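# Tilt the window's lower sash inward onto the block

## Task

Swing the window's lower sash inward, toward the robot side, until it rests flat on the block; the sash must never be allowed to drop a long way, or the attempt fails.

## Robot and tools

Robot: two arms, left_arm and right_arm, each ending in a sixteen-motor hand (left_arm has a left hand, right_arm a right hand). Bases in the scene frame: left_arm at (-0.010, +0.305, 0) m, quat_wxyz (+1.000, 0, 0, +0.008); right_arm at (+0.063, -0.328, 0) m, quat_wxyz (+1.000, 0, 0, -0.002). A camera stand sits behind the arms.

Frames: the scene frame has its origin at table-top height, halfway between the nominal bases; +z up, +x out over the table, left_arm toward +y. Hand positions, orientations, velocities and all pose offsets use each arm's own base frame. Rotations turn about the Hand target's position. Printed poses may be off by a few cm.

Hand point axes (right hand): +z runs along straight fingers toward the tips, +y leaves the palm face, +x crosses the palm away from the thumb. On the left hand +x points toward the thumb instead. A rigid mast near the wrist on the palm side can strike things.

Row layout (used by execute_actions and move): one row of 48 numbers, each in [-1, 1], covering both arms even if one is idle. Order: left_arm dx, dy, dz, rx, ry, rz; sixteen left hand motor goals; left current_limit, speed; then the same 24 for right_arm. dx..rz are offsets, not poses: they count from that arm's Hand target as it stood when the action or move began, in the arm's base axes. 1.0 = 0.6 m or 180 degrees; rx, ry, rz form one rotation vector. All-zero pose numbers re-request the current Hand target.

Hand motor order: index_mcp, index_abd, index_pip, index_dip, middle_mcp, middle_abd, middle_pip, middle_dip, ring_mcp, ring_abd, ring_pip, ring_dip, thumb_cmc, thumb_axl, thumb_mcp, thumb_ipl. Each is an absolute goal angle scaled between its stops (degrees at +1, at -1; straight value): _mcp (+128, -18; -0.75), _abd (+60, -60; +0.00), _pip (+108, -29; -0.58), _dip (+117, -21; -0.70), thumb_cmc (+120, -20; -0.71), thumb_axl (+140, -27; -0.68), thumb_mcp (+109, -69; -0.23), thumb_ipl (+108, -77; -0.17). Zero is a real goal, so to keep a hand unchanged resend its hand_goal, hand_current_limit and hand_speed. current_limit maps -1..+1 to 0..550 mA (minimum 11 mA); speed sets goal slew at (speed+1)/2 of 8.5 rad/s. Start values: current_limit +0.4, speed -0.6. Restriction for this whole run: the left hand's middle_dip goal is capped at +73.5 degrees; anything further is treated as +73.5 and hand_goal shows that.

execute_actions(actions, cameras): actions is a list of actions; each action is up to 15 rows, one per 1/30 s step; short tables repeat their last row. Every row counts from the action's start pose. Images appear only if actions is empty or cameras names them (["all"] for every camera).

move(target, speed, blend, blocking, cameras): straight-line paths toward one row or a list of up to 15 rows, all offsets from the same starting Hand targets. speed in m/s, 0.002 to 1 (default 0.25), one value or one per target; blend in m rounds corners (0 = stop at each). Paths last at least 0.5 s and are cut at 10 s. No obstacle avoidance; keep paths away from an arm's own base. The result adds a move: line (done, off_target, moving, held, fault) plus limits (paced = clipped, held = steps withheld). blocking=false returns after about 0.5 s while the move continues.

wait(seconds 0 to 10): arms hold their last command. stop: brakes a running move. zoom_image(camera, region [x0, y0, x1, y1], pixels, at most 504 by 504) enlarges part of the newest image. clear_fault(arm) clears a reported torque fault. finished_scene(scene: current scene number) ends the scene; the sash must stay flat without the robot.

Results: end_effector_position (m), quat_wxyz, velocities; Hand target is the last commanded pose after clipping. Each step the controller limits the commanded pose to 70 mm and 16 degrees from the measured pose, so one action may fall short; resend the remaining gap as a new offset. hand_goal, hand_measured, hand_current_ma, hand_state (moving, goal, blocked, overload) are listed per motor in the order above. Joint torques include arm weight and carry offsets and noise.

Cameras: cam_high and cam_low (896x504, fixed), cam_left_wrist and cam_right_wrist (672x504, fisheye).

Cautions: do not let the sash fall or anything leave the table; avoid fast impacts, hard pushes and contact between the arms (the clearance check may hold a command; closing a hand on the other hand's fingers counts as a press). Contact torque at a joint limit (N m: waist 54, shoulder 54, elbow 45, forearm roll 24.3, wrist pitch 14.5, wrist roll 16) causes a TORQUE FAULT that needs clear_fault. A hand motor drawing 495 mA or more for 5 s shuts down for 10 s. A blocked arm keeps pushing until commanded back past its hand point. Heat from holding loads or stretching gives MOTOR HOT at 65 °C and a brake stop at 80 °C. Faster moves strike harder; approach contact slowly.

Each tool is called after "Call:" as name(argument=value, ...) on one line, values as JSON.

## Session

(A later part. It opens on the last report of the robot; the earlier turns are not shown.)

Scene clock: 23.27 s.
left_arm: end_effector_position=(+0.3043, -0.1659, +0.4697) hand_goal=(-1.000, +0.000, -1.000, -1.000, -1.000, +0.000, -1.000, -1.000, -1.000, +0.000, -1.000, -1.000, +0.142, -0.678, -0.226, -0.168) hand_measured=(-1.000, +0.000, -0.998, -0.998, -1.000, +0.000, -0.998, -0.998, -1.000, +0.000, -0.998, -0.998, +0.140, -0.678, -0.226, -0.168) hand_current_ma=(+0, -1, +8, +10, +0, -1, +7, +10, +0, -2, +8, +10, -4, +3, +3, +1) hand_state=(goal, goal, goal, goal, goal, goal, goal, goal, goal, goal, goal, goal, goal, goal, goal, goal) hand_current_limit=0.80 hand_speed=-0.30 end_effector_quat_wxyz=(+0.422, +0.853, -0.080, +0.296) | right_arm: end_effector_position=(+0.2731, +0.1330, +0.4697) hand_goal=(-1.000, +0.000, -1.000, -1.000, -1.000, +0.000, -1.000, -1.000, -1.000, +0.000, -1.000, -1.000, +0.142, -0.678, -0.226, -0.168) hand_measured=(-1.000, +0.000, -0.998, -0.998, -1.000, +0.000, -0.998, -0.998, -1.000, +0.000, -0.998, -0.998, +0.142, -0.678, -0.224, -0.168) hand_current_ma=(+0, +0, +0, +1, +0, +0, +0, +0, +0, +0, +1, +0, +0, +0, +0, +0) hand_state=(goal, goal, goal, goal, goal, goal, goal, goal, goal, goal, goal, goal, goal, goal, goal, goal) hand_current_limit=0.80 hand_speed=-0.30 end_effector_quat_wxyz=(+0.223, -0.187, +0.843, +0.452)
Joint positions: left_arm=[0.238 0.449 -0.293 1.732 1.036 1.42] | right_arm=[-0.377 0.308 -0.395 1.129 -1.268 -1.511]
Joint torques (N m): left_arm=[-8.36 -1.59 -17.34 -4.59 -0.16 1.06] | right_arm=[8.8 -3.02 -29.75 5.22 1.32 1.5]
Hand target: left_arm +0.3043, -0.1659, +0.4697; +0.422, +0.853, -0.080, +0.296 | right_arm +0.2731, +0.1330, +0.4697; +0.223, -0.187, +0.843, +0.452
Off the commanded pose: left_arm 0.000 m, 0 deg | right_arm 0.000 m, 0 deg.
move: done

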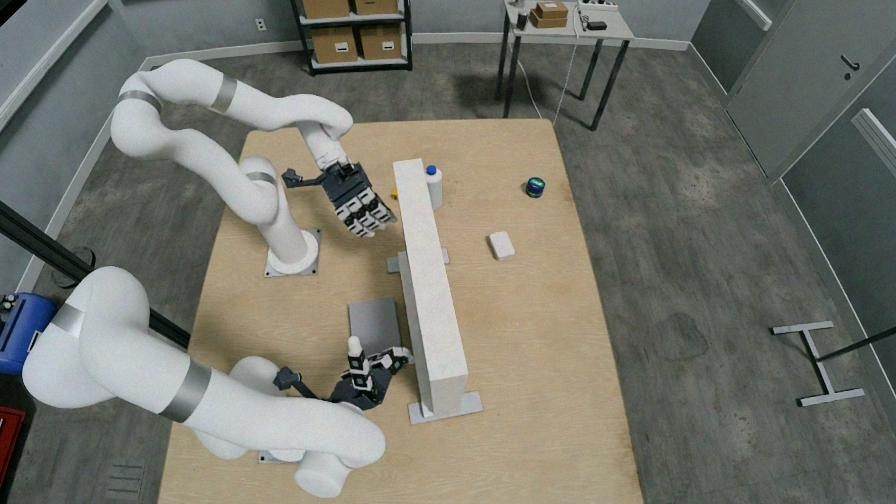

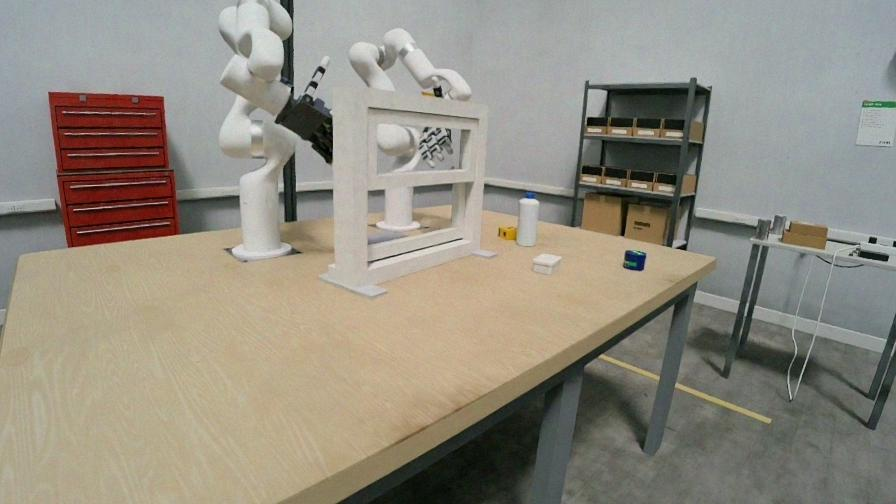

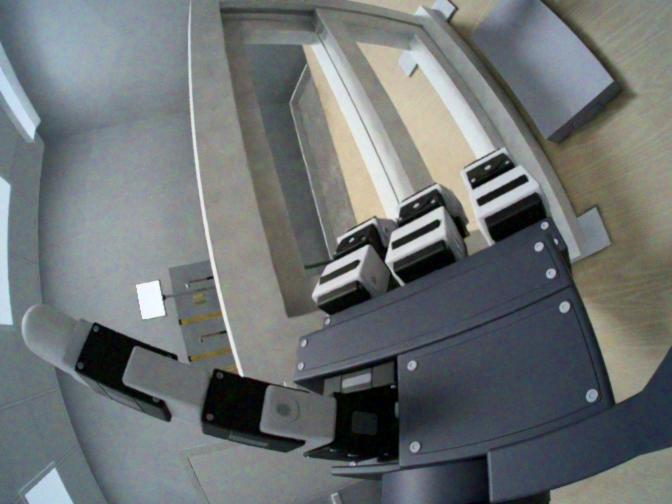

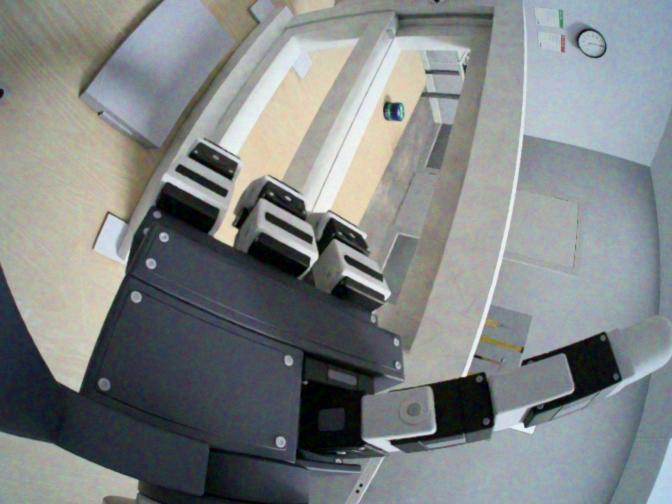

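Call:
move(target=[0.03,0.0198,-0.025,0,0,0,-1,0,-1,-1,-1,0,-1,-1,-1,0,-1,-1,0.142,-0.678,-0.226,-0.168,0.8,-0.3,0.0363,0.0328,-0.025,0,0,0,-1,0,-1,-1,-1,0,-1,-1,-1,0,-1,-1,0.142,-0.678,-0.226,-0.168,0.8,-0.3], speed=0.06, cameras=["all"])

Call:
zoom_image(camera="cam_left_wrist", region=[280, 0, 350, 60])

Call:
zoom_image(camera="cam_right_wrist", region=[355, 0, 425, 60])

Scene clock: 25.30 s.
left_arm: end_effector_position=(+0.3223, -0.1540, +0.4547) hand_goal=(-1.000, +0.000, -1.000, -1.000, -1.000, +0.000, -1.000, -1.000, -1.000, +0.000, -1.000, -1.000, +0.142, -0.678, -0.226, -0.168) hand_measured=(-1.000, +0.000, -0.998, -0.998, -1.000, +0.000, -0.998, -0.998, -1.000, +0.000, -0.998, -0.998, +0.140, -0.678, -0.226, -0.168) hand_current_ma=(+0, -1, +8, +10, +0, -1, +7, +10, +0, -2, +8, +10, -4, +3, +3, +1) hand_state=(goal, goal, goal, goal, goal, goal, goal, goal, goal, goal, goal, goal, goal, goal, goal, goal) hand_current_limit=0.80 hand_speed=-0.30 end_effector_quat_wxyz=(+0.422, +0.853, -0.081, +0.296) | right_arm: end_effector_position=(+0.2949, +0.1527, +0.4547) hand_goal=(-1.000, +0.000, -1.000, -1.000, -1.000, +0.000, -1.000, -1.000, -1.000, +0.000, -1.000, -1.000, +0.142, -0.678, -0.226, -0.168) hand_measured=(-1.000, +0.000, -0.998, -0.998, -1.000, +0.000, -0.998, -0.998, -1.000, +0.000, -0.998, -0.998, +0.142, -0.678, -0.224, -0.168) hand_current_ma=(+0, +0, +0, +1, +0, +0, +0, +0, +0, +0, +1, +0, +0, +0, +0, +0) hand_state=(goal, goal, goal, goal, goal, goal, goal, goal, goal, goal, goal, goal, goal, goal, goal, goal) hand_current_limit=0.80 hand_speed=-0.30 end_effector_quat_wxyz=(+0.223, -0.187, +0.843, +0.452)
Joint positions: left_arm=[0.268 0.342 -0.321 1.706 1.043 1.515] | right_arm=[-0.285 0.232 -0.411 1.212 -1.192 -1.546]
Joint torques (N m): left_arm=[7.92 -1.19 -16.64 -3.71 2.07 1] | right_arm=[11.23 1.76 -29 4.52 1.22 -1.7]
Hand target: left_arm +0.3223, -0.1540, +0.4547; +0.422, +0.853, -0.080, +0.296 | right_arm +0.2949, +0.1527, +0.4547; +0.223, -0.187, +0.843, +0.452
Off the commanded pose: left_arm 0.000 m, 0 deg | right_arm 0.000 m, 0 deg.
move: done

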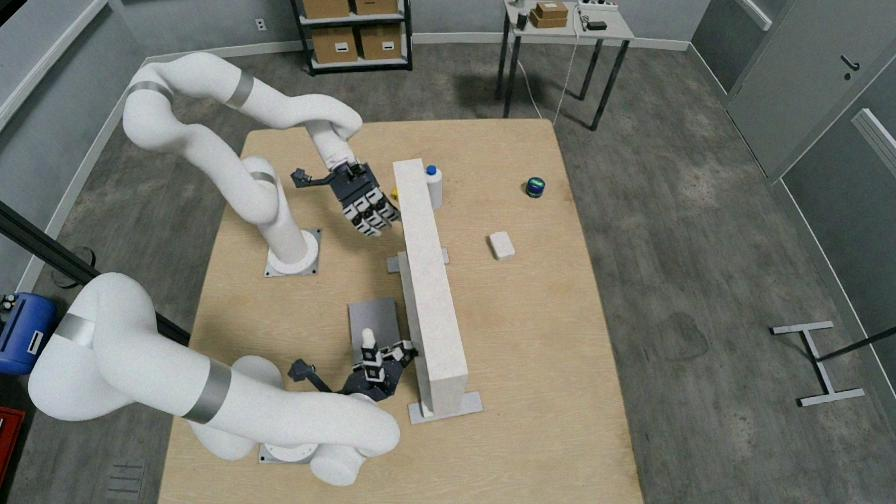

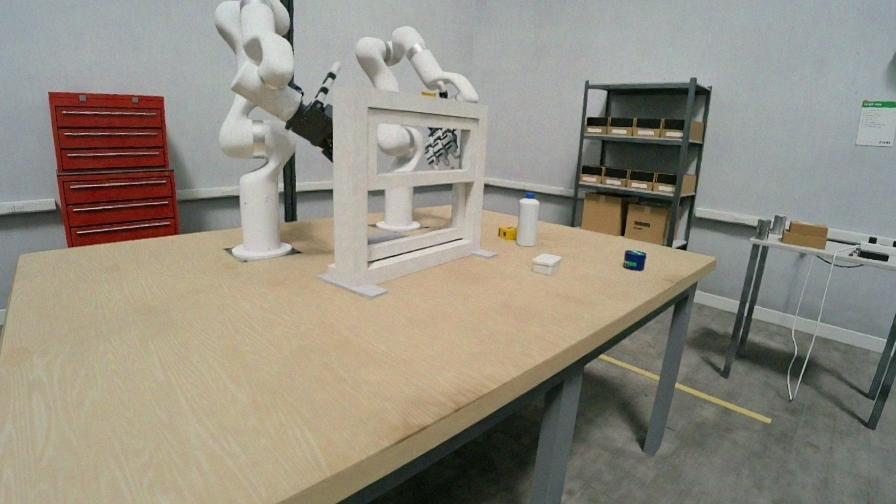

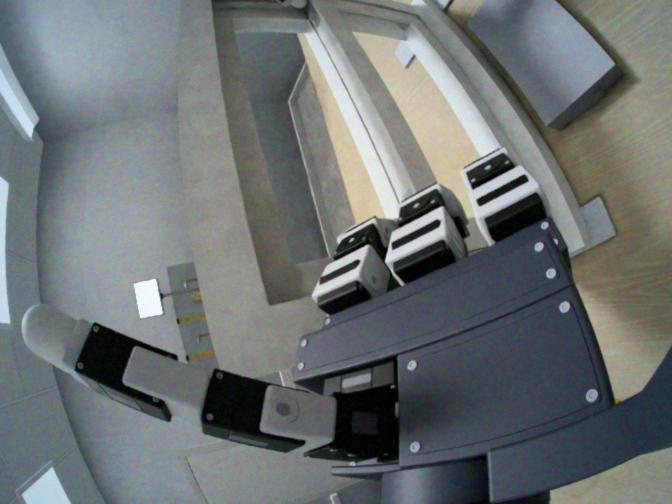

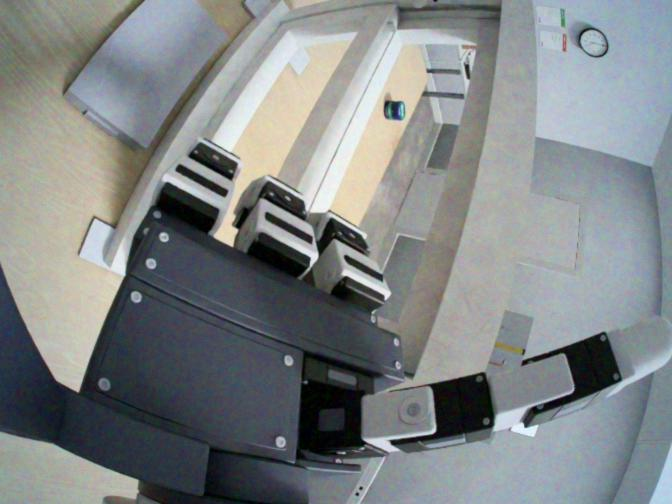

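Scaled by 7.200 from the camera's 672x504 image, which has a finer 960x720 frame.

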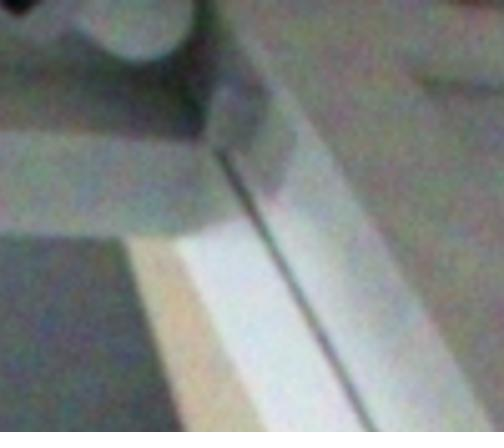

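Scaled by 7.200 from the camera's 672x504 image, which has a finer 960x720 frame.

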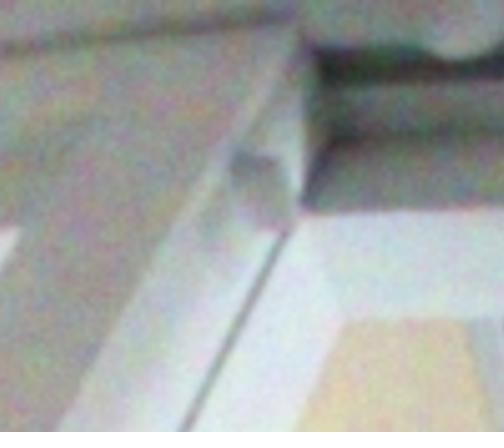

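Call:
move(target=[0.0222,-0.02,0,0,0,0.0067,-1,0,-1,-1,-1,0,-1,-1,-1,0,-1,-1,0.142,-0.678,-0.226,-0.168,0.8,-0.3,0.0488,-0.048,0,0,0,0.0067,-1,0,-1,-1,-1,0,-1,-1,-1,0,-1,-1,0.142,-0.678,-0.226,-0.168,0.8,-0.3], speed=0.04, cameras=["all"])

Call:
zoom_image(camera="cam_left_wrist", region=[280, 0, 350, 60])

Call:
zoom_image(camera="cam_right_wrist", region=[355, 0, 425, 60])

Scene clock: 29.23 s.
left_arm: end_effector_position=(+0.3356, -0.1660, +0.4547) hand_goal=(-1.000, +0.000, -1.000, -1.000, -1.000, +0.000, -1.000, -1.000, -1.000, +0.000, -1.000, -1.000, +0.142, -0.678, -0.226, -0.168) hand_measured=(-1.000, +0.000, -0.998, -0.998, -1.000, +0.000, -0.998, -0.998, -1.000, +0.000, -0.998, -0.998, +0.140, -0.678, -0.226, -0.168) hand_current_ma=(+0, -1, +8, +10, +0, -1, +7, +10, +0, -2, +8, +10, -4, +3, +3, +1) hand_state=(goal, goal, goal, goal, goal, goal, goal, goal, goal, goal, goal, goal, goal, goal, goal, goal) hand_current_limit=0.80 hand_speed=-0.30 end_effector_quat_wxyz=(+0.419, +0.854, -0.072, +0.300) | right_arm: end_effector_position=(+0.3242, +0.1239, +0.4547) hand_goal=(-1.000, +0.000, -1.000, -1.000, -1.000, +0.000, -1.000, -1.000, -1.000, +0.000, -1.000, -1.000, +0.142, -0.678, -0.226, -0.168) hand_measured=(-1.000, +0.000, -0.998, -0.998, -1.000, +0.000, -0.998, -0.998, -1.000, +0.000, -0.998, -0.998, +0.142, -0.678, -0.224, -0.168) hand_current_ma=(+0, +0, +0, +1, +0, +0, +0, +0, +0, +0, +1, +0, +0, +0, +0, +0) hand_state=(goal, goal, goal, goal, goal, goal, goal, goal, goal, goal, goal, goal, goal, goal, goal, goal) hand_current_limit=0.80 hand_speed=-0.30 end_effector_quat_wxyz=(+0.218, -0.196, +0.841, +0.455)
Joint positions: left_arm=[0.206 0.323 -0.333 1.641 0.992 1.516] | right_arm=[-0.341 0.11 -0.512 1.164 -1.226 -1.586]
Joint torques (N m): left_arm=[-7.91 2.34 -16.51 -4.26 -0.04 1.06] | right_arm=[-7.52 5.03 -28.92 -2.43 -3.07 -1.68]
Hand target: left_arm +0.3356, -0.1660, +0.4547; +0.419, +0.854, -0.072, +0.300 | right_arm +0.3242, +0.1239, +0.4547; +0.218, -0.196, +0.841, +0.455
Off the commanded pose: left_arm 0.000 m, 0 deg | right_arm 0.000 m, 0 deg.
move: done

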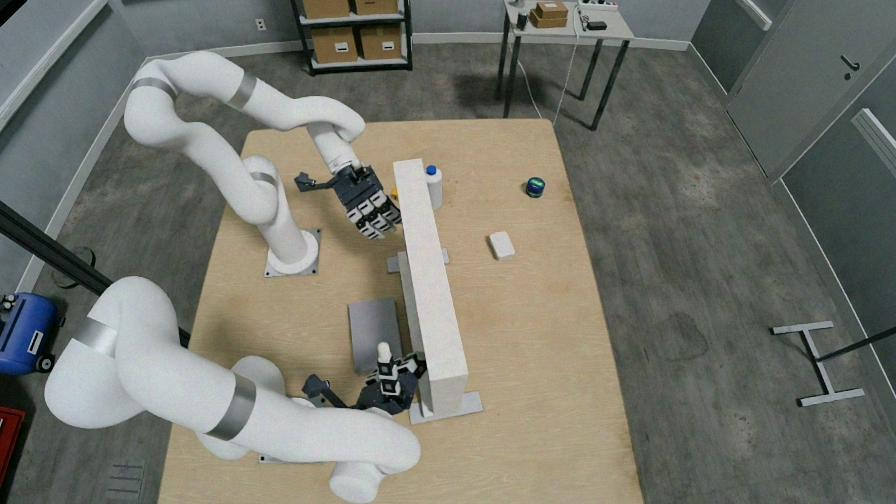

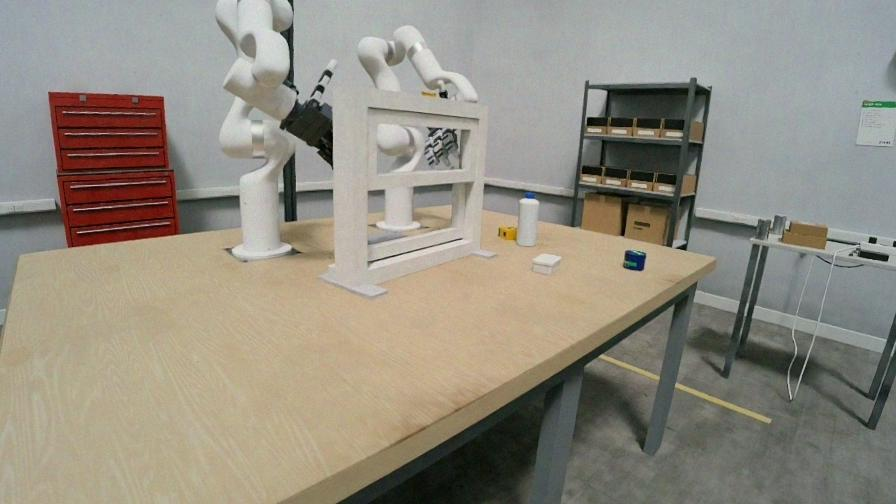

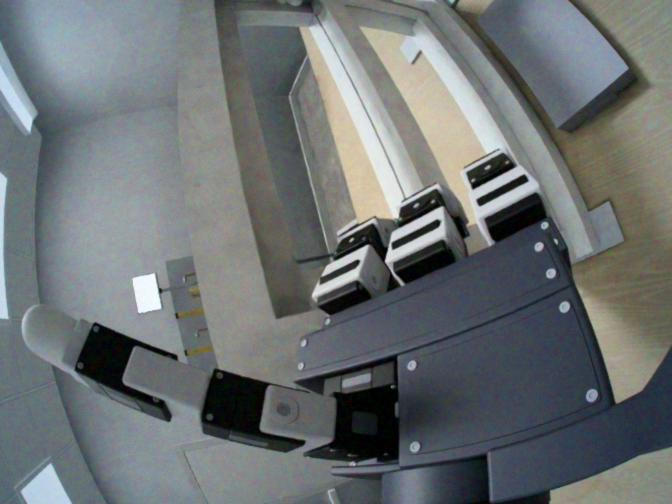

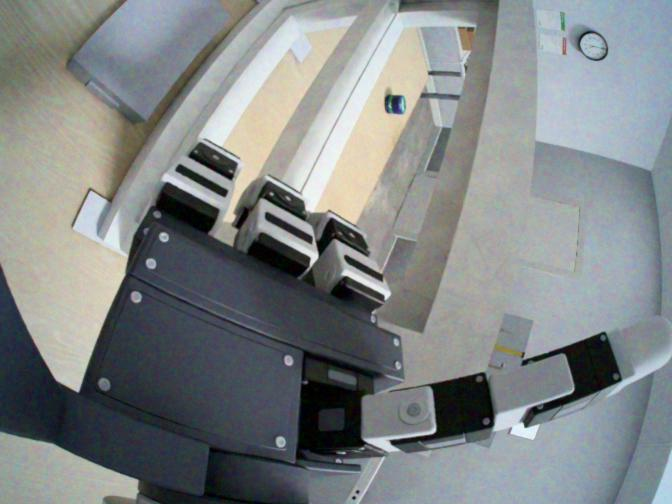

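Scaled by 7.200 from the camera's 672x504 image, which has a finer 960x720 frame.

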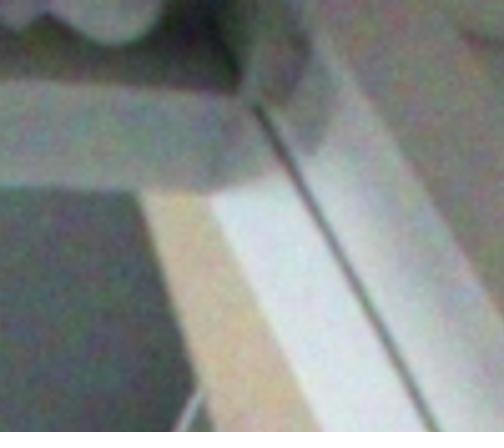

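Scaled by 7.200 from the camera's 672x504 image, which has a finer 960x720 frame.

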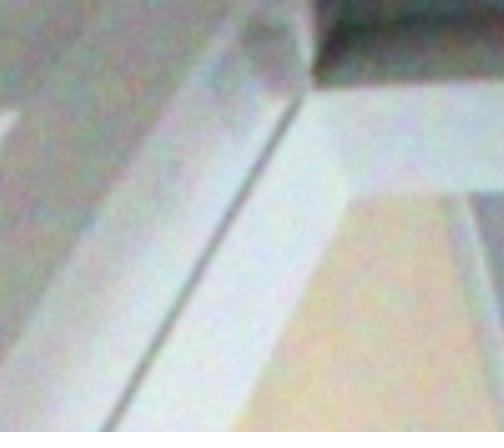

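Call:
move(target=[0,0,0,0,0,0,-1,0,-1,-1,-1,0,-1,-1,-1,0,-1,-1,0.142,-0.678,-0.226,-0.168,0.8,-0.3,0.001,-0.004,-0.05,0,0,0,-1,0,-1,-1,-1,0,-1,-1,-1,0,-1,-1,0.142,-0.678,-0.226,-0.168,0.8,-0.3], speed=0.04, cameras=["cam_left_wrist"])

Call:
zoom_image(camera="cam_left_wrist", region=[280, 0, 350, 60])

Scene clock: 31.17 s.
left_arm: end_effector_position=(+0.3356, -0.1660, +0.4547) hand_goal=(-1.000, +0.000, -1.000, -1.000, -1.000, +0.000, -1.000, -1.000, -1.000, +0.000, -1.000, -1.000, +0.142, -0.678, -0.226, -0.168) hand_measured=(-1.000, +0.000, -0.998, -0.998, -1.000, +0.000, -0.998, -0.998, -1.000, +0.000, -0.998, -0.998, +0.140, -0.678, -0.226, -0.168) hand_current_ma=(+0, -1, +8, +10, +0, -1, +7, +10, +0, -2, +8, +10, -4, +3, +3, +1) hand_state=(goal, goal, goal, goal, goal, goal, goal, goal, goal, goal, goal, goal, goal, goal, goal, goal) hand_current_limit=0.80 hand_speed=-0.30 end_effector_quat_wxyz=(+0.419, +0.854, -0.072, +0.300) | right_arm: end_effector_position=(+0.3248, +0.1215, +0.4248) hand_goal=(-1.000, +0.000, -1.000, -1.000, -1.000, +0.000, -1.000, -1.000, -1.000, +0.000, -1.000, -1.000, +0.142, -0.678, -0.226, -0.168) hand_measured=(-0.990, -0.038, -1.000, -1.000, -1.000, +0.000, -0.998, -0.998, -1.000, +0.000, -0.998, -0.998, +0.142, -0.678, -0.224, -0.168) hand_current_ma=(+6, -33, +0, +0, +0, +0, +0, +0, +0, +0, +1, +0, +0, +0, +0, +0) hand_state=(goal, blocked, goal, goal, goal, goal, goal, goal, goal, goal, goal, goal, goal, goal, goal, goal) hand_current_limit=0.80 hand_speed=-0.30 end_effector_quat_wxyz=(+0.218, -0.196, +0.841, +0.455)
Joint positions: left_arm=[0.206 0.323 -0.333 1.641 0.992 1.516] | right_arm=[-0.347 0.043 -0.49 1.191 -1.195 -1.675]
Joint torques (N m): left_arm=[-8.33 0.79 -16.3 -3.94 -0.08 1.01] | right_arm=[-7.14 -1.34 -9.68 3.8 3.71 -1.01]
Hand target: left_arm +0.3356, -0.1660, +0.4547; +0.419, +0.854, -0.072, +0.300 | right_arm +0.3248, +0.1215, +0.4247; +0.218, -0.196, +0.841, +0.455
Off the commanded pose: left_arm 0.000 m, 0 deg | right_arm 0.000 m, 0 deg.
move: done
Images, in order (width x height): cam_left_wrist 672x504.

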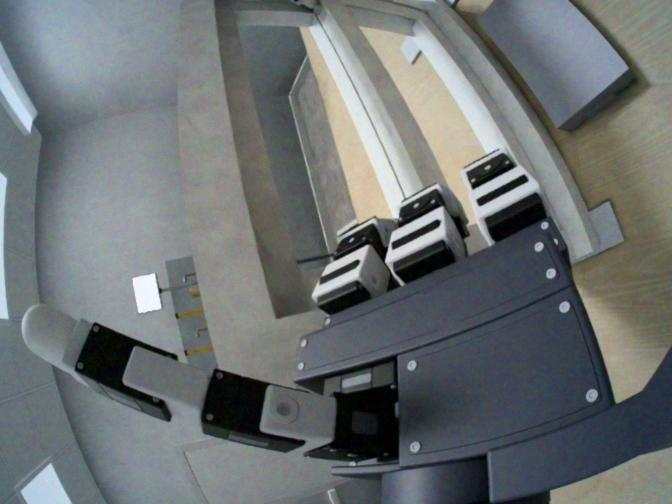

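Scaled by 7.200 from the camera's 672x504 image, which has a finer 960x720 frame.

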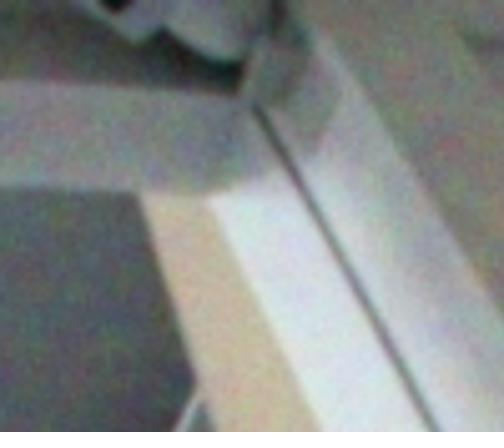

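Call:
move(target=[0,0,0,0,0,0,-1,0,-1,-1,-1,0,-1,-1,-1,0,-1,-1,0.142,-0.678,-0.226,-0.168,0.8,-0.3,0,0,0.01,0,0,0,-1,0,-1,-1,-1,0,-1,-1,-1,0,-1,-1,0.142,-0.678,-0.226,-0.168,0.8,-0.3], speed=0.04)

Call:
move(target=[0,0,0,0,0,0,-1,0,-1,-1,-1,0,-1,-1,-1,0,-1,-1,0.142,-0.678,-0.226,-0.168,0.8,-0.3,0,0,0.007,0,0,0,-1,0,-1,-1,-1,0,-1,-1,-1,0,-1,-1,0.142,-0.678,-0.226,-0.168,0.8,-0.3], speed=0.04, cameras=["cam_left_wrist"])

Call:
zoom_image(camera="cam_left_wrist", region=[290, 0, 340, 40])

Scene clock: 32.83 s.
left_arm: end_effector_position=(+0.3356, -0.1660, +0.4547) hand_goal=(-1.000, +0.000, -1.000, -1.000, -1.000, +0.000, -1.000, -1.000, -1.000, +0.000, -1.000, -1.000, +0.142, -0.678, -0.226, -0.168) hand_measured=(-1.000, +0.000, -0.998, -0.998, -1.000, +0.000, -0.998, -0.998, -1.000, +0.000, -0.998, -0.998, +0.140, -0.678, -0.226, -0.168) hand_current_ma=(+0, -1, +8, +10, +0, -1, +7, +10, +0, -2, +8, +10, -4, +3, +3, +1) hand_state=(goal, goal, goal, goal, goal, goal, goal, goal, goal, goal, goal, goal, goal, goal, goal, goal) hand_current_limit=0.80 hand_speed=-0.30 end_effector_quat_wxyz=(+0.419, +0.854, -0.072, +0.300) | right_arm: end_effector_position=(+0.3248, +0.1215, +0.4307) hand_goal=(-1.000, +0.000, -1.000, -1.000, -1.000, +0.000, -1.000, -1.000, -1.000, +0.000, -1.000, -1.000, +0.142, -0.678, -0.226, -0.168) hand_measured=(-1.000, +0.000, -0.998, -1.000, -1.000, +0.000, -0.998, -0.998, -1.000, +0.000, -0.998, -0.998, +0.142, -0.678, -0.224, -0.168) hand_current_ma=(+0, +0, +0, +0, +0, +0, +0, +0, +0, +0, +1, +0, +0, +0, +0, +0) hand_state=(goal, goal, goal, goal, goal, goal, goal, goal, goal, goal, goal, goal, goal, goal, goal, goal) hand_current_limit=0.80 hand_speed=-0.30 end_effector_quat_wxyz=(+0.218, -0.196, +0.841, +0.455)
Joint positions: left_arm=[0.206 0.323 -0.333 1.641 0.992 1.516] | right_arm=[-0.347 0.056 -0.494 1.184 -1.202 -1.657]
Joint torques (N m): left_arm=[-9.06 1.12 -16.44 -4.14 -0.01 1] | right_arm=[-4.7 36.26 -28.4 -2.55 -2.98 1.47]
Hand target: left_arm +0.3356, -0.1660, +0.4547; +0.419, +0.854, -0.072, +0.300 | right_arm +0.3248, +0.1215, +0.4307; +0.218, -0.196, +0.841, +0.455
Off the commanded pose: left_arm 0.000 m, 0 deg | right_arm 0.000 m, 0 deg.
move: done

Scene clock: 33.57 s.
left_arm: end_effector_position=(+0.3356, -0.1660, +0.4547) hand_goal=(-1.000, +0.000, -1.000, -1.000, -1.000, +0.000, -1.000, -1.000, -1.000, +0.000, -1.000, -1.000, +0.142, -0.678, -0.226, -0.168) hand_measured=(-1.000, +0.000, -0.998, -0.998, -1.000, +0.000, -0.998, -0.998, -1.000, +0.000, -0.998, -0.998, +0.140, -0.678, -0.226, -0.168) hand_current_ma=(+0, -1, +8, +10, +0, -1, +7, +10, +0, -2, +8, +10, -4, +3, +3, +1) hand_state=(goal, goal, goal, goal, goal, goal, goal, goal, goal, goal, goal, goal, goal, goal, goal, goal) hand_current_limit=0.80 hand_speed=-0.30 end_effector_quat_wxyz=(+0.419, +0.854, -0.072, +0.300) | right_arm: end_effector_position=(+0.3248, +0.1215, +0.4349) hand_goal=(-1.000, +0.000, -1.000, -1.000, -1.000, +0.000, -1.000, -1.000, -1.000, +0.000, -1.000, -1.000, +0.142, -0.678, -0.226, -0.168) hand_measured=(-1.000, +0.000, -0.998, -1.000, -1.000, +0.000, -0.998, -0.998, -1.000, +0.000, -0.998, -0.998, +0.142, -0.678, -0.224, -0.168) hand_current_ma=(+0, +0, +0, +0, +0, +0, +0, +0, +0, +0, +1, +0, +0, +0, +0, +0) hand_state=(goal, goal, goal, goal, goal, goal, goal, goal, goal, goal, goal, goal, goal, goal, goal, goal) hand_current_limit=0.80 hand_speed=-0.30 end_effector_quat_wxyz=(+0.218, -0.196, +0.841, +0.455)
Joint positions: left_arm=[0.206 0.323 -0.333 1.641 0.992 1.516] | right_arm=[-0.347 0.065 -0.498 1.18 -1.207 -1.645]
Joint torques (N m): left_arm=[-7.66 0.71 -16.65 -4.12 -0.12 1.14] | right_arm=[-6.01 36.01 -28.27 -3.11 -3.16 1.67]
Hand target: left_arm +0.3356, -0.1660, +0.4547; +0.419, +0.854, -0.072, +0.300 | right_arm +0.3248, +0.1215, +0.4349; +0.218, -0.196, +0.841, +0.455
Off the commanded pose: left_arm 0.000 m, 0 deg | right_arm 0.000 m, 0 deg.
move: done
Images, in order (width x height): cam_left_wrist 672x504.

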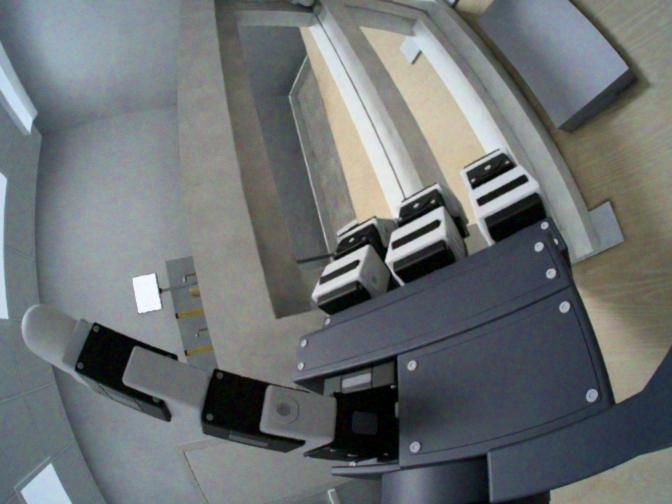

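Scaled by 10.080 from the camera's 672x504 image, which has a finer 960x720 frame.

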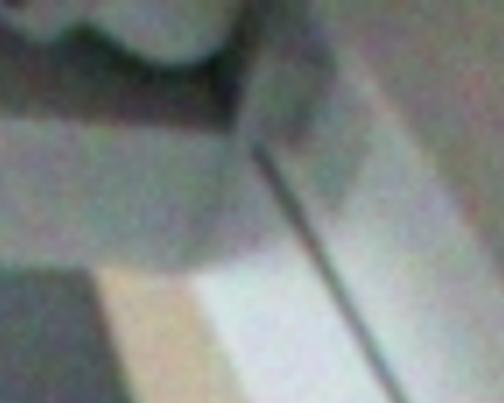

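Call:
move(target=[[0,0,0,0,0,0,-1,0,-1,-1,-1,0,-1,-1,-1,0,-1,-1,0.142,-0.678,-0.226,-0.168,0.8,-0.3,-0.0065,0.0075,0,0,0,0,-1,0,-1,-1,-1,0,-1,-1,-1,0,-1,-1,0.142,-0.678,-0.226,-0.168,0.8,-0.3],[0,0,0,0,0,0,-1,0,-1,-1,-1,0,-1,-1,-1,0,-1,-1,0.142,-0.678,-0.226,-0.168,0.8,-0.3,-0.0065,0.0075,-0.02,0,0,0,-1,0,-1,-1,-1,0,-1,-1,-1,0,-1,-1,0.142,-0.678,-0.226,-0.168,0.8,-0.3]], speed=0.04, cameras=["cam_left_wrist"])

Call:
zoom_image(camera="cam_left_wrist", region=[290, 0, 340, 40])

Scene clock: 35.40 s.
left_arm: end_effector_position=(+0.3356, -0.1660, +0.4547) hand_goal=(-1.000, +0.000, -1.000, -1.000, -1.000, +0.000, -1.000, -1.000, -1.000, +0.000, -1.000, -1.000, +0.142, -0.678, -0.226, -0.168) hand_measured=(-1.000, +0.000, -0.998, -0.998, -1.000, +0.000, -0.998, -0.998, -1.000, +0.000, -0.998, -0.998, +0.140, -0.678, -0.226, -0.168) hand_current_ma=(+0, -1, +8, +10, +0, -1, +7, +10, +0, -2, +8, +10, -4, +3, +3, +1) hand_state=(goal, goal, goal, goal, goal, goal, goal, goal, goal, goal, goal, goal, goal, goal, goal, goal) hand_current_limit=0.80 hand_speed=-0.30 end_effector_quat_wxyz=(+0.419, +0.854, -0.072, +0.300) | right_arm: end_effector_position=(+0.3209, +0.1260, +0.4230) hand_goal=(-1.000, +0.000, -1.000, -1.000, -1.000, +0.000, -1.000, -1.000, -1.000, +0.000, -1.000, -1.000, +0.142, -0.678, -0.226, -0.168) hand_measured=(-0.986, -0.066, -1.000, -1.000, -1.000, +0.000, -0.998, -0.998, -1.000, +0.000, -0.998, -0.998, +0.142, -0.678, -0.224, -0.168) hand_current_ma=(+9, -85, +0, +0, +0, +0, +0, +0, +0, +0, +1, +0, +0, +0, +0, +0) hand_state=(goal, blocked, goal, goal, goal, goal, goal, goal, goal, goal, goal, goal, goal, goal, goal, goal) hand_current_limit=0.80 hand_speed=-0.30 end_effector_quat_wxyz=(+0.218, -0.196, +0.841, +0.455)
Joint positions: left_arm=[0.206 0.323 -0.333 1.641 0.992 1.516] | right_arm=[-0.338 0.053 -0.475 1.199 -1.189 -1.678]
Joint torques (N m): left_arm=[-8.36 1.12 -16.3 -3.7 -0.06 1.06] | right_arm=[9.67 -4.89 -7.93 3.37 4.33 -0.59]
Hand target: left_arm +0.3356, -0.1660, +0.4547; +0.419, +0.854, -0.072, +0.300 | right_arm +0.3209, +0.1260, +0.4229; +0.218, -0.196, +0.841, +0.455
Off the commanded pose: left_arm 0.000 m, 0 deg | right_arm 0.000 m, 0 deg.
move: done
Images, in order (width x height): cam_left_wrist 672x504.

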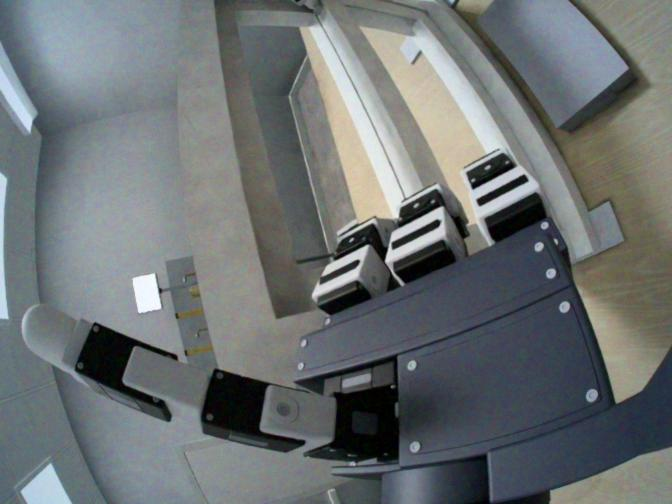

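Scaled by 10.080 from the camera's 672x504 image, which has a finer 960x720 frame.

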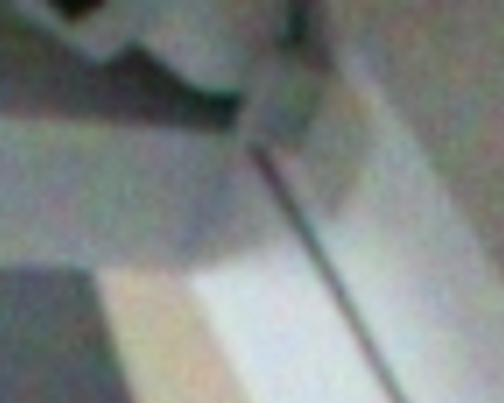

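Call:
move(target=[[0,0,0,0,0,0,-1,0,-1,-1,-1,0,-1,-1,-1,0,-1,-1,0.142,-0.678,-0.226,-0.168,0.8,-0.3,0,0,0.04,0,0,0,-1,0,-1,-1,-1,0,-1,-1,-1,0,-1,-1,0.142,-0.678,-0.226,-0.168,0.8,-0.3],[0,0,0,0,0,0,-1,0,-1,-1,-1,0,-1,-1,-1,0,-1,-1,0.142,-0.678,-0.226,-0.168,0.8,-0.3,-0.06,0.08,0.07,0,0,0,-1,0,-1,-1,-1,0,-1,-1,-1,0,-1,-1,0.142,-0.678,-0.226,-0.168,0.8,-0.3]], speed=0.15, blend=0.01, cameras=["cam_left_wrist", "cam_right_wrist"])

Call:
zoom_image(camera="cam_right_wrist", region=[360, 0, 430, 60])

Scene clock: 37.37 s.
left_arm: end_effector_position=(+0.3356, -0.1660, +0.4547) hand_goal=(-1.000, +0.000, -1.000, -1.000, -1.000, +0.000, -1.000, -1.000, -1.000, +0.000, -1.000, -1.000, +0.142, -0.678, -0.226, -0.168) hand_measured=(-1.000, +0.000, -0.998, -0.998, -1.000, +0.000, -0.998, -0.998, -1.000, +0.000, -0.998, -0.998, +0.140, -0.678, -0.226, -0.168) hand_current_ma=(+0, -1, +8, +10, +0, -1, +7, +10, +0, -2, +8, +10, -4, +3, +3, +1) hand_state=(goal, goal, goal, goal, goal, goal, goal, goal, goal, goal, goal, goal, goal, goal, goal, goal) hand_current_limit=0.80 hand_speed=-0.30 end_effector_quat_wxyz=(+0.419, +0.854, -0.072, +0.300) | right_arm: end_effector_position=(+0.2849, +0.1740, +0.4649) hand_goal=(-1.000, +0.000, -1.000, -1.000, -1.000, +0.000, -1.000, -1.000, -1.000, +0.000, -1.000, -1.000, +0.142, -0.678, -0.226, -0.168) hand_measured=(-1.000, +0.000, -1.000, -1.000, -1.000, +0.000, -0.998, -0.998, -1.000, +0.000, -0.998, -0.998, +0.142, -0.678, -0.224, -0.168) hand_current_ma=(+0, +0, +0, +0, +0, +0, +0, +0, +0, +0, +1, +0, +0, +0, +0, +0) hand_state=(goal, goal, goal, goal, goal, goal, goal, goal, goal, goal, goal, goal, goal, goal, goal, goal) hand_current_limit=0.80 hand_speed=-0.30 end_effector_quat_wxyz=(+0.218, -0.196, +0.841, +0.455)
Joint positions: left_arm=[0.206 0.323 -0.333 1.641 0.992 1.516] | right_arm=[-0.217 0.285 -0.399 1.23 -1.179 -1.494]
Joint torques (N m): left_arm=[-8.15 0.94 -16.16 -3.93 -0.05 1.06] | right_arm=[9.03 26.89 -16.75 5.07 1.23 1.53]
Hand target: left_arm +0.3356, -0.1660, +0.4547; +0.419, +0.854, -0.072, +0.300 | right_arm +0.2849, +0.1740, +0.4649; +0.218, -0.196, +0.841, +0.455
Off the commanded pose: left_arm 0.000 m, 0 deg | right_arm 0.000 m, 0 deg.
move: done
Images, in order (width x height): cam_left_wrist 672x504, cam_right_wrist 672x504.

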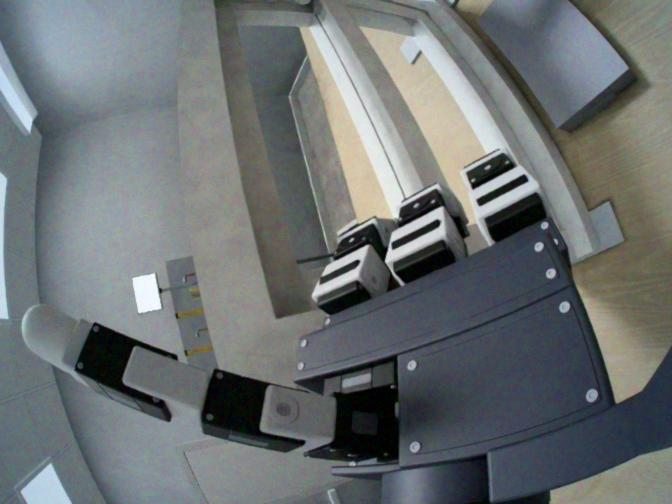

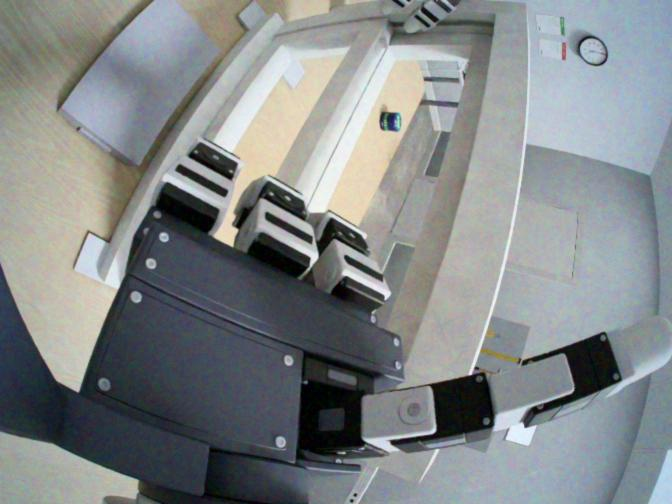

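Scaled by 7.200 from the camera's 672x504 image, which has a finer 960x720 frame.

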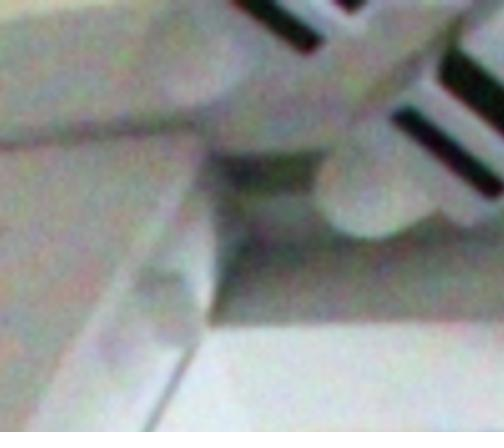

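Call:
move(target=[0.001,-0.008,-0.035,0,0,0,-1,0,-1,-1,-1,0,-1,-1,-1,0,-1,-1,0.142,-0.678,-0.226,-0.168,0.8,-0.3,0,0,0,0,0,0,-1,0,-1,-1,-1,0,-1,-1,-1,0,-1,-1,0.142,-0.678,-0.226,-0.168,0.8,-0.3], speed=0.04, cameras=["cam_right_wrist"])

Call:
zoom_image(camera="cam_right_wrist", region=[360, 0, 430, 60])

Scene clock: 39.00 s.
left_arm: end_effector_position=(+0.3362, -0.1708, +0.4337) hand_goal=(-1.000, +0.000, -1.000, -1.000, -1.000, +0.000, -1.000, -1.000, -1.000, +0.000, -1.000, -1.000, +0.142, -0.678, -0.226, -0.168) hand_measured=(-1.000, +0.000, -0.998, -0.998, -1.000, +0.000, -0.998, -0.998, -1.000, +0.000, -0.998, -0.998, +0.140, -0.678, -0.226, -0.168) hand_current_ma=(+0, -1, +8, +10, +0, -1, +7, +10, +0, -2, +8, +10, -4, +3, +3, +1) hand_state=(goal, goal, goal, goal, goal, goal, goal, goal, goal, goal, goal, goal, goal, goal, goal, goal) hand_current_limit=0.80 hand_speed=-0.30 end_effector_quat_wxyz=(+0.419, +0.854, -0.072, +0.300) | right_arm: end_effector_position=(+0.2849, +0.1740, +0.4649) hand_goal=(-1.000, +0.000, -1.000, -1.000, -1.000, +0.000, -1.000, -1.000, -1.000, +0.000, -1.000, -1.000, +0.142, -0.678, -0.226, -0.168) hand_measured=(-1.000, +0.000, -1.000, -1.000, -1.000, +0.000, -0.998, -0.998, -1.000, +0.000, -0.998, -0.998, +0.142, -0.678, -0.224, -0.168) hand_current_ma=(+0, +0, +0, +0, +0, +0, +0, +0, +0, +0, +1, +0, +0, +0, +0, +0) hand_state=(goal, goal, goal, goal, goal, goal, goal, goal, goal, goal, goal, goal, goal, goal, goal, goal) hand_current_limit=0.80 hand_speed=-0.30 end_effector_quat_wxyz=(+0.218, -0.196, +0.841, +0.455)
Joint positions: left_arm=[0.187 0.274 -0.31 1.578 0.978 1.602] | right_arm=[-0.217 0.285 -0.399 1.23 -1.179 -1.494]
Joint torques (N m): left_arm=[-8.37 2.22 -9.96 -4.35 0.01 0.92] | right_arm=[9.51 27.87 -17.46 5.26 1.48 1.52]
Hand target: left_arm +0.3362, -0.1708, +0.4337; +0.419, +0.854, -0.072, +0.300 | right_arm +0.2849, +0.1740, +0.4649; +0.218, -0.196, +0.841, +0.455
Off the commanded pose: left_arm 0.000 m, 0 deg | right_arm 0.000 m, 0 deg.
move: done
Images, in order (width x height): cam_right_wrist 672x504.

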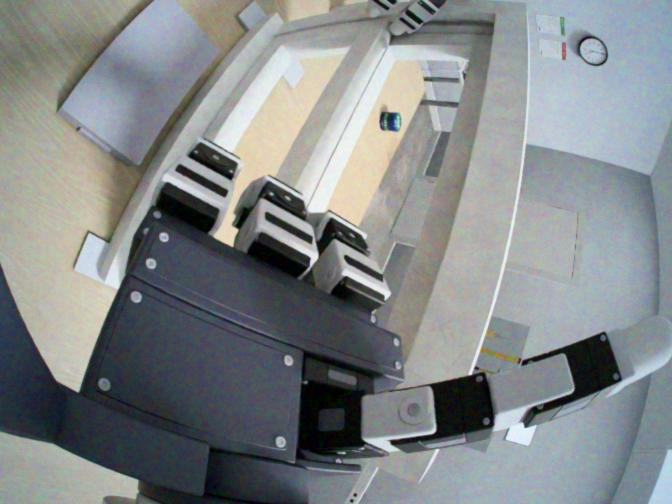

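Scaled by 7.200 from the camera's 672x504 image, which has a finer 960x720 frame.

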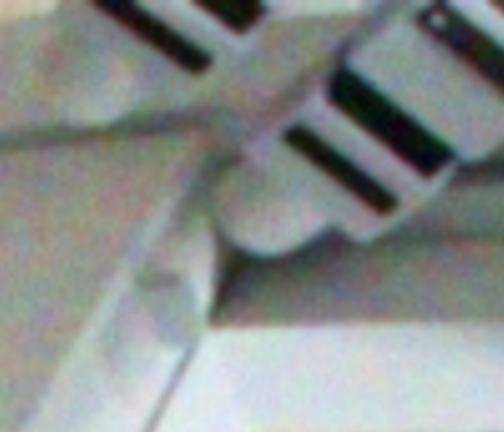

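Call:
move(target=[0,0,-0.012,0,0,0,-1,0,-1,-1,-1,0,-1,-1,-1,0,-1,-1,0.142,-0.678,-0.226,-0.168,0.8,-0.3,0,0,0,0,0,0,-1,0,-1,-1,-1,0,-1,-1,-1,0,-1,-1,0.142,-0.678,-0.226,-0.168,0.8,-0.3], speed=0.04)

Call:
move(target=[0,0,-0.01,0,0,0,-1,0,-1,-1,-1,0,-1,-1,-1,0,-1,-1,0.142,-0.678,-0.226,-0.168,0.8,-0.3,0,0,0,0,0,0,-1,0,-1,-1,-1,0,-1,-1,-1,0,-1,-1,0.142,-0.678,-0.226,-0.168,0.8,-0.3], speed=0.04, cameras=["cam_right_wrist"])

Call:
zoom_image(camera="cam_right_wrist", region=[360, 0, 430, 60])

Scene clock: 40.10 s.
left_arm: end_effector_position=(+0.3362, -0.1708, +0.4265) hand_goal=(-1.000, +0.000, -1.000, -1.000, -1.000, +0.000, -1.000, -1.000, -1.000, +0.000, -1.000, -1.000, +0.142, -0.678, -0.226, -0.168) hand_measured=(-1.000, +0.000, -0.998, -0.998, -1.000, +0.000, -0.998, -0.998, -1.000, +0.000, -0.998, -0.998, +0.140, -0.678, -0.226, -0.168) hand_current_ma=(+0, -1, +8, +10, +0, -1, +7, +10, +0, -2, +8, +10, -4, +3, +3, +1) hand_state=(goal, goal, goal, goal, goal, goal, goal, goal, goal, goal, goal, goal, goal, goal, goal, goal) hand_current_limit=0.80 hand_speed=-0.30 end_effector_quat_wxyz=(+0.419, +0.854, -0.072, +0.300) | right_arm: end_effector_position=(+0.2849, +0.1740, +0.4649) hand_goal=(-1.000, +0.000, -1.000, -1.000, -1.000, +0.000, -1.000, -1.000, -1.000, +0.000, -1.000, -1.000, +0.142, -0.678, -0.226, -0.168) hand_measured=(-1.000, +0.000, -1.000, -1.000, -1.000, +0.000, -0.998, -0.998, -1.000, +0.000, -0.998, -0.998, +0.142, -0.678, -0.224, -0.168) hand_current_ma=(+0, +0, +0, +0, +0, +0, +0, +0, +0, +0, +1, +0, +0, +0, +0, +0) hand_state=(goal, goal, goal, goal, goal, goal, goal, goal, goal, goal, goal, goal, goal, goal, goal, goal) hand_current_limit=0.80 hand_speed=-0.30 end_effector_quat_wxyz=(+0.218, -0.196, +0.841, +0.455)
Joint positions: left_arm=[0.187 0.255 -0.303 1.56 0.978 1.633] | right_arm=[-0.217 0.285 -0.399 1.23 -1.179 -1.494]
Joint torques (N m): left_arm=[-8.18 2.43 -9.5 -3.69 0.84 1.05] | right_arm=[10.41 27.27 -17.32 4.6 1.35 1.56]
Hand target: left_arm +0.3362, -0.1708, +0.4265; +0.419, +0.854, -0.072, +0.300 | right_arm +0.2849, +0.1740, +0.4649; +0.218, -0.196, +0.841, +0.455
Off the commanded pose: left_arm 0.000 m, 0 deg | right_arm 0.000 m, 0 deg.
move: done

Scene clock: 40.93 s.
left_arm: end_effector_position=(+0.3362, -0.1708, +0.4205) hand_goal=(-1.000, +0.000, -1.000, -1.000, -1.000, +0.000, -1.000, -1.000, -1.000, +0.000, -1.000, -1.000, +0.142, -0.678, -0.226, -0.168) hand_measured=(-0.994, -0.028, -1.000, -1.000, -1.000, +0.000, -0.998, -0.998, -1.000, +0.000, -0.998, -0.998, +0.140, -0.678, -0.226, -0.168) hand_current_ma=(+28, -108, -1, -1, +0, -1, +7, +10, +0, -2, +8, +10, -4, +3, +3, +1) hand_state=(goal, blocked, goal, goal, goal, goal, goal, goal, goal, goal, goal, goal, goal, goal, goal, goal) hand_current_limit=0.80 hand_speed=-0.30 end_effector_quat_wxyz=(+0.419, +0.854, -0.072, +0.300) | right_arm: end_effector_position=(+0.2849, +0.1740, +0.4649) hand_goal=(-1.000, +0.000, -1.000, -1.000, -1.000, +0.000, -1.000, -1.000, -1.000, +0.000, -1.000, -1.000, +0.142, -0.678, -0.226, -0.168) hand_measured=(-1.000, +0.000, -1.000, -1.000, -1.000, +0.000, -0.998, -0.998, -1.000, +0.000, -0.998, -0.998, +0.142, -0.678, -0.224, -0.168) hand_current_ma=(+0, +0, +0, +0, +0, +0, +0, +0, +0, +0, +1, +0, +0, +0, +0, +0) hand_state=(goal, goal, goal, goal, goal, goal, goal, goal, goal, goal, goal, goal, goal, goal, goal, goal) hand_current_limit=0.80 hand_speed=-0.30 end_effector_quat_wxyz=(+0.218, -0.196, +0.841, +0.455)
Joint positions: left_arm=[0.187 0.239 -0.298 1.546 0.979 1.659] | right_arm=[-0.217 0.285 -0.399 1.23 -1.179 -1.494]
Joint torques (N m): left_arm=[-7.07 -0.86 -6.79 -2.94 -0.3 0.66] | right_arm=[8.36 26.77 -16.74 4.48 1.31 1.38]
Hand target: left_arm +0.3362, -0.1708, +0.4205; +0.419, +0.854, -0.072, +0.300 | right_arm +0.2849, +0.1740, +0.4649; +0.218, -0.196, +0.841, +0.455
Off the commanded pose: left_arm 0.000 m, 0 deg | right_arm 0.000 m, 0 deg.
move: done
Images, in order (width x height): cam_right_wrist 672x504.

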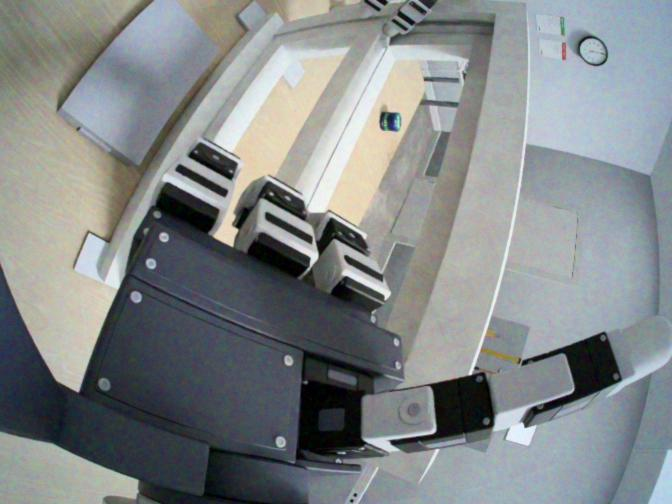

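Scaled by 7.200 from the camera's 672x504 image, which has a finer 960x720 frame.

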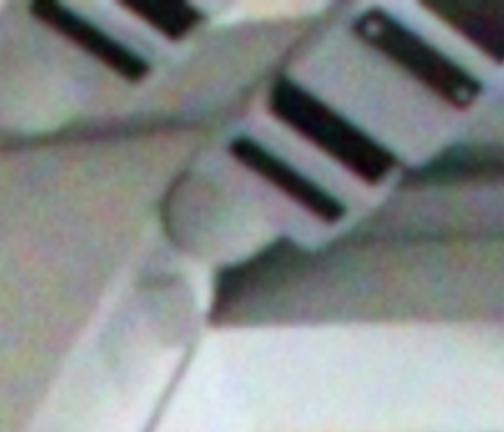

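Call:
move(target=[0.0137,-0.0232,0.0045,0,0,0,-1,0,-1,-1,-1,0,-1,-1,-1,0,-1,-1,0.142,-0.678,-0.226,-0.168,0.8,-0.3,0,0,0,0,0,0,-1,0,-1,-1,-1,0,-1,-1,-1,0,-1,-1,0.142,-0.678,-0.226,-0.168,0.8,-0.3], speed=0.04, cameras=["cam_right_wrist"])

Call:
zoom_image(camera="cam_right_wrist", region=[365, 10, 415, 60])

Scene clock: 42.17 s.
left_arm: end_effector_position=(+0.3444, -0.1847, +0.4232) hand_goal=(-1.000, +0.000, -1.000, -1.000, -1.000, +0.000, -1.000, -1.000, -1.000, +0.000, -1.000, -1.000, +0.142, -0.678, -0.226, -0.168) hand_measured=(-1.000, +0.002, -1.000, -1.000, -1.000, +0.000, -0.998, -0.998, -1.000, +0.000, -0.998, -0.998, +0.140, -0.678, -0.226, -0.168) hand_current_ma=(-2, +10, -1, -1, +0, -1, +7, +10, +0, -2, +8, +10, -4, +3, +3, +1) hand_state=(goal, goal, goal, goal, goal, goal, goal, goal, goal, goal, goal, goal, goal, goal, goal, goal) hand_current_limit=0.80 hand_speed=-0.30 end_effector_quat_wxyz=(+0.419, +0.854, -0.071, +0.300) | right_arm: end_effector_position=(+0.2849, +0.1740, +0.4649) hand_goal=(-1.000, +0.000, -1.000, -1.000, -1.000, +0.000, -1.000, -1.000, -1.000, +0.000, -1.000, -1.000, +0.142, -0.678, -0.226, -0.168) hand_measured=(-1.000, +0.000, -1.000, -1.000, -1.000, +0.000, -0.998, -0.998, -1.000, +0.000, -0.998, -0.998, +0.142, -0.678, -0.224, -0.168) hand_current_ma=(+0, +0, +0, +0, +0, +0, +0, +0, +0, +0, +1, +0, +0, +0, +0, +0) hand_state=(goal, goal, goal, goal, goal, goal, goal, goal, goal, goal, goal, goal, goal, goal, goal, goal) hand_current_limit=0.80 hand_speed=-0.30 end_effector_quat_wxyz=(+0.218, -0.196, +0.841, +0.455)
Joint positions: left_arm=[0.129 0.227 -0.315 1.498 0.948 1.655] | right_arm=[-0.217 0.285 -0.399 1.23 -1.179 -1.494]
Joint torques (N m): left_arm=[-8.67 1.75 -15.12 -3.57 0.08 -0.76] | right_arm=[10.19 28.29 -16.87 4.94 1.22 1.67]
Hand target: left_arm +0.3444, -0.1847, +0.4232; +0.419, +0.854, -0.072, +0.300 | right_arm +0.2849, +0.1740, +0.4649; +0.218, -0.196, +0.841, +0.455
Off the commanded pose: left_arm 0.000 m, 0 deg | right_arm 0.000 m, 0 deg.
move: done
Images, in order (width x height): cam_right_wrist 672x504.

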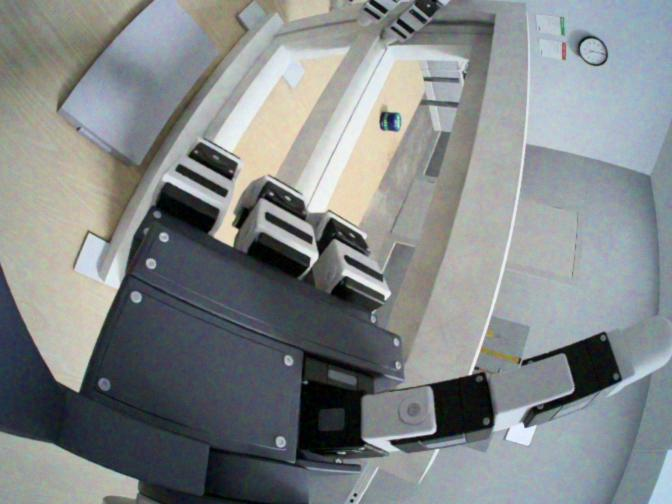

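Scaled by 10.080 from the camera's 672x504 image, which has a finer 960x720 frame.

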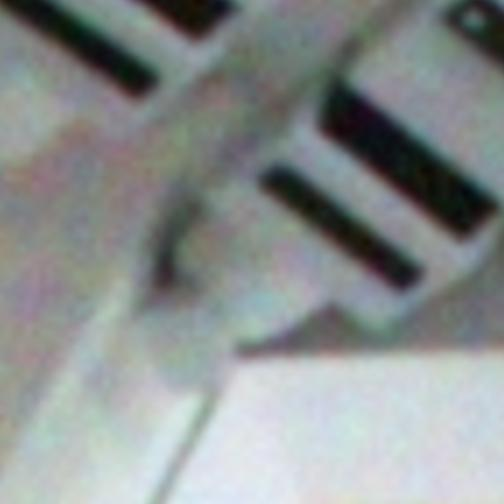

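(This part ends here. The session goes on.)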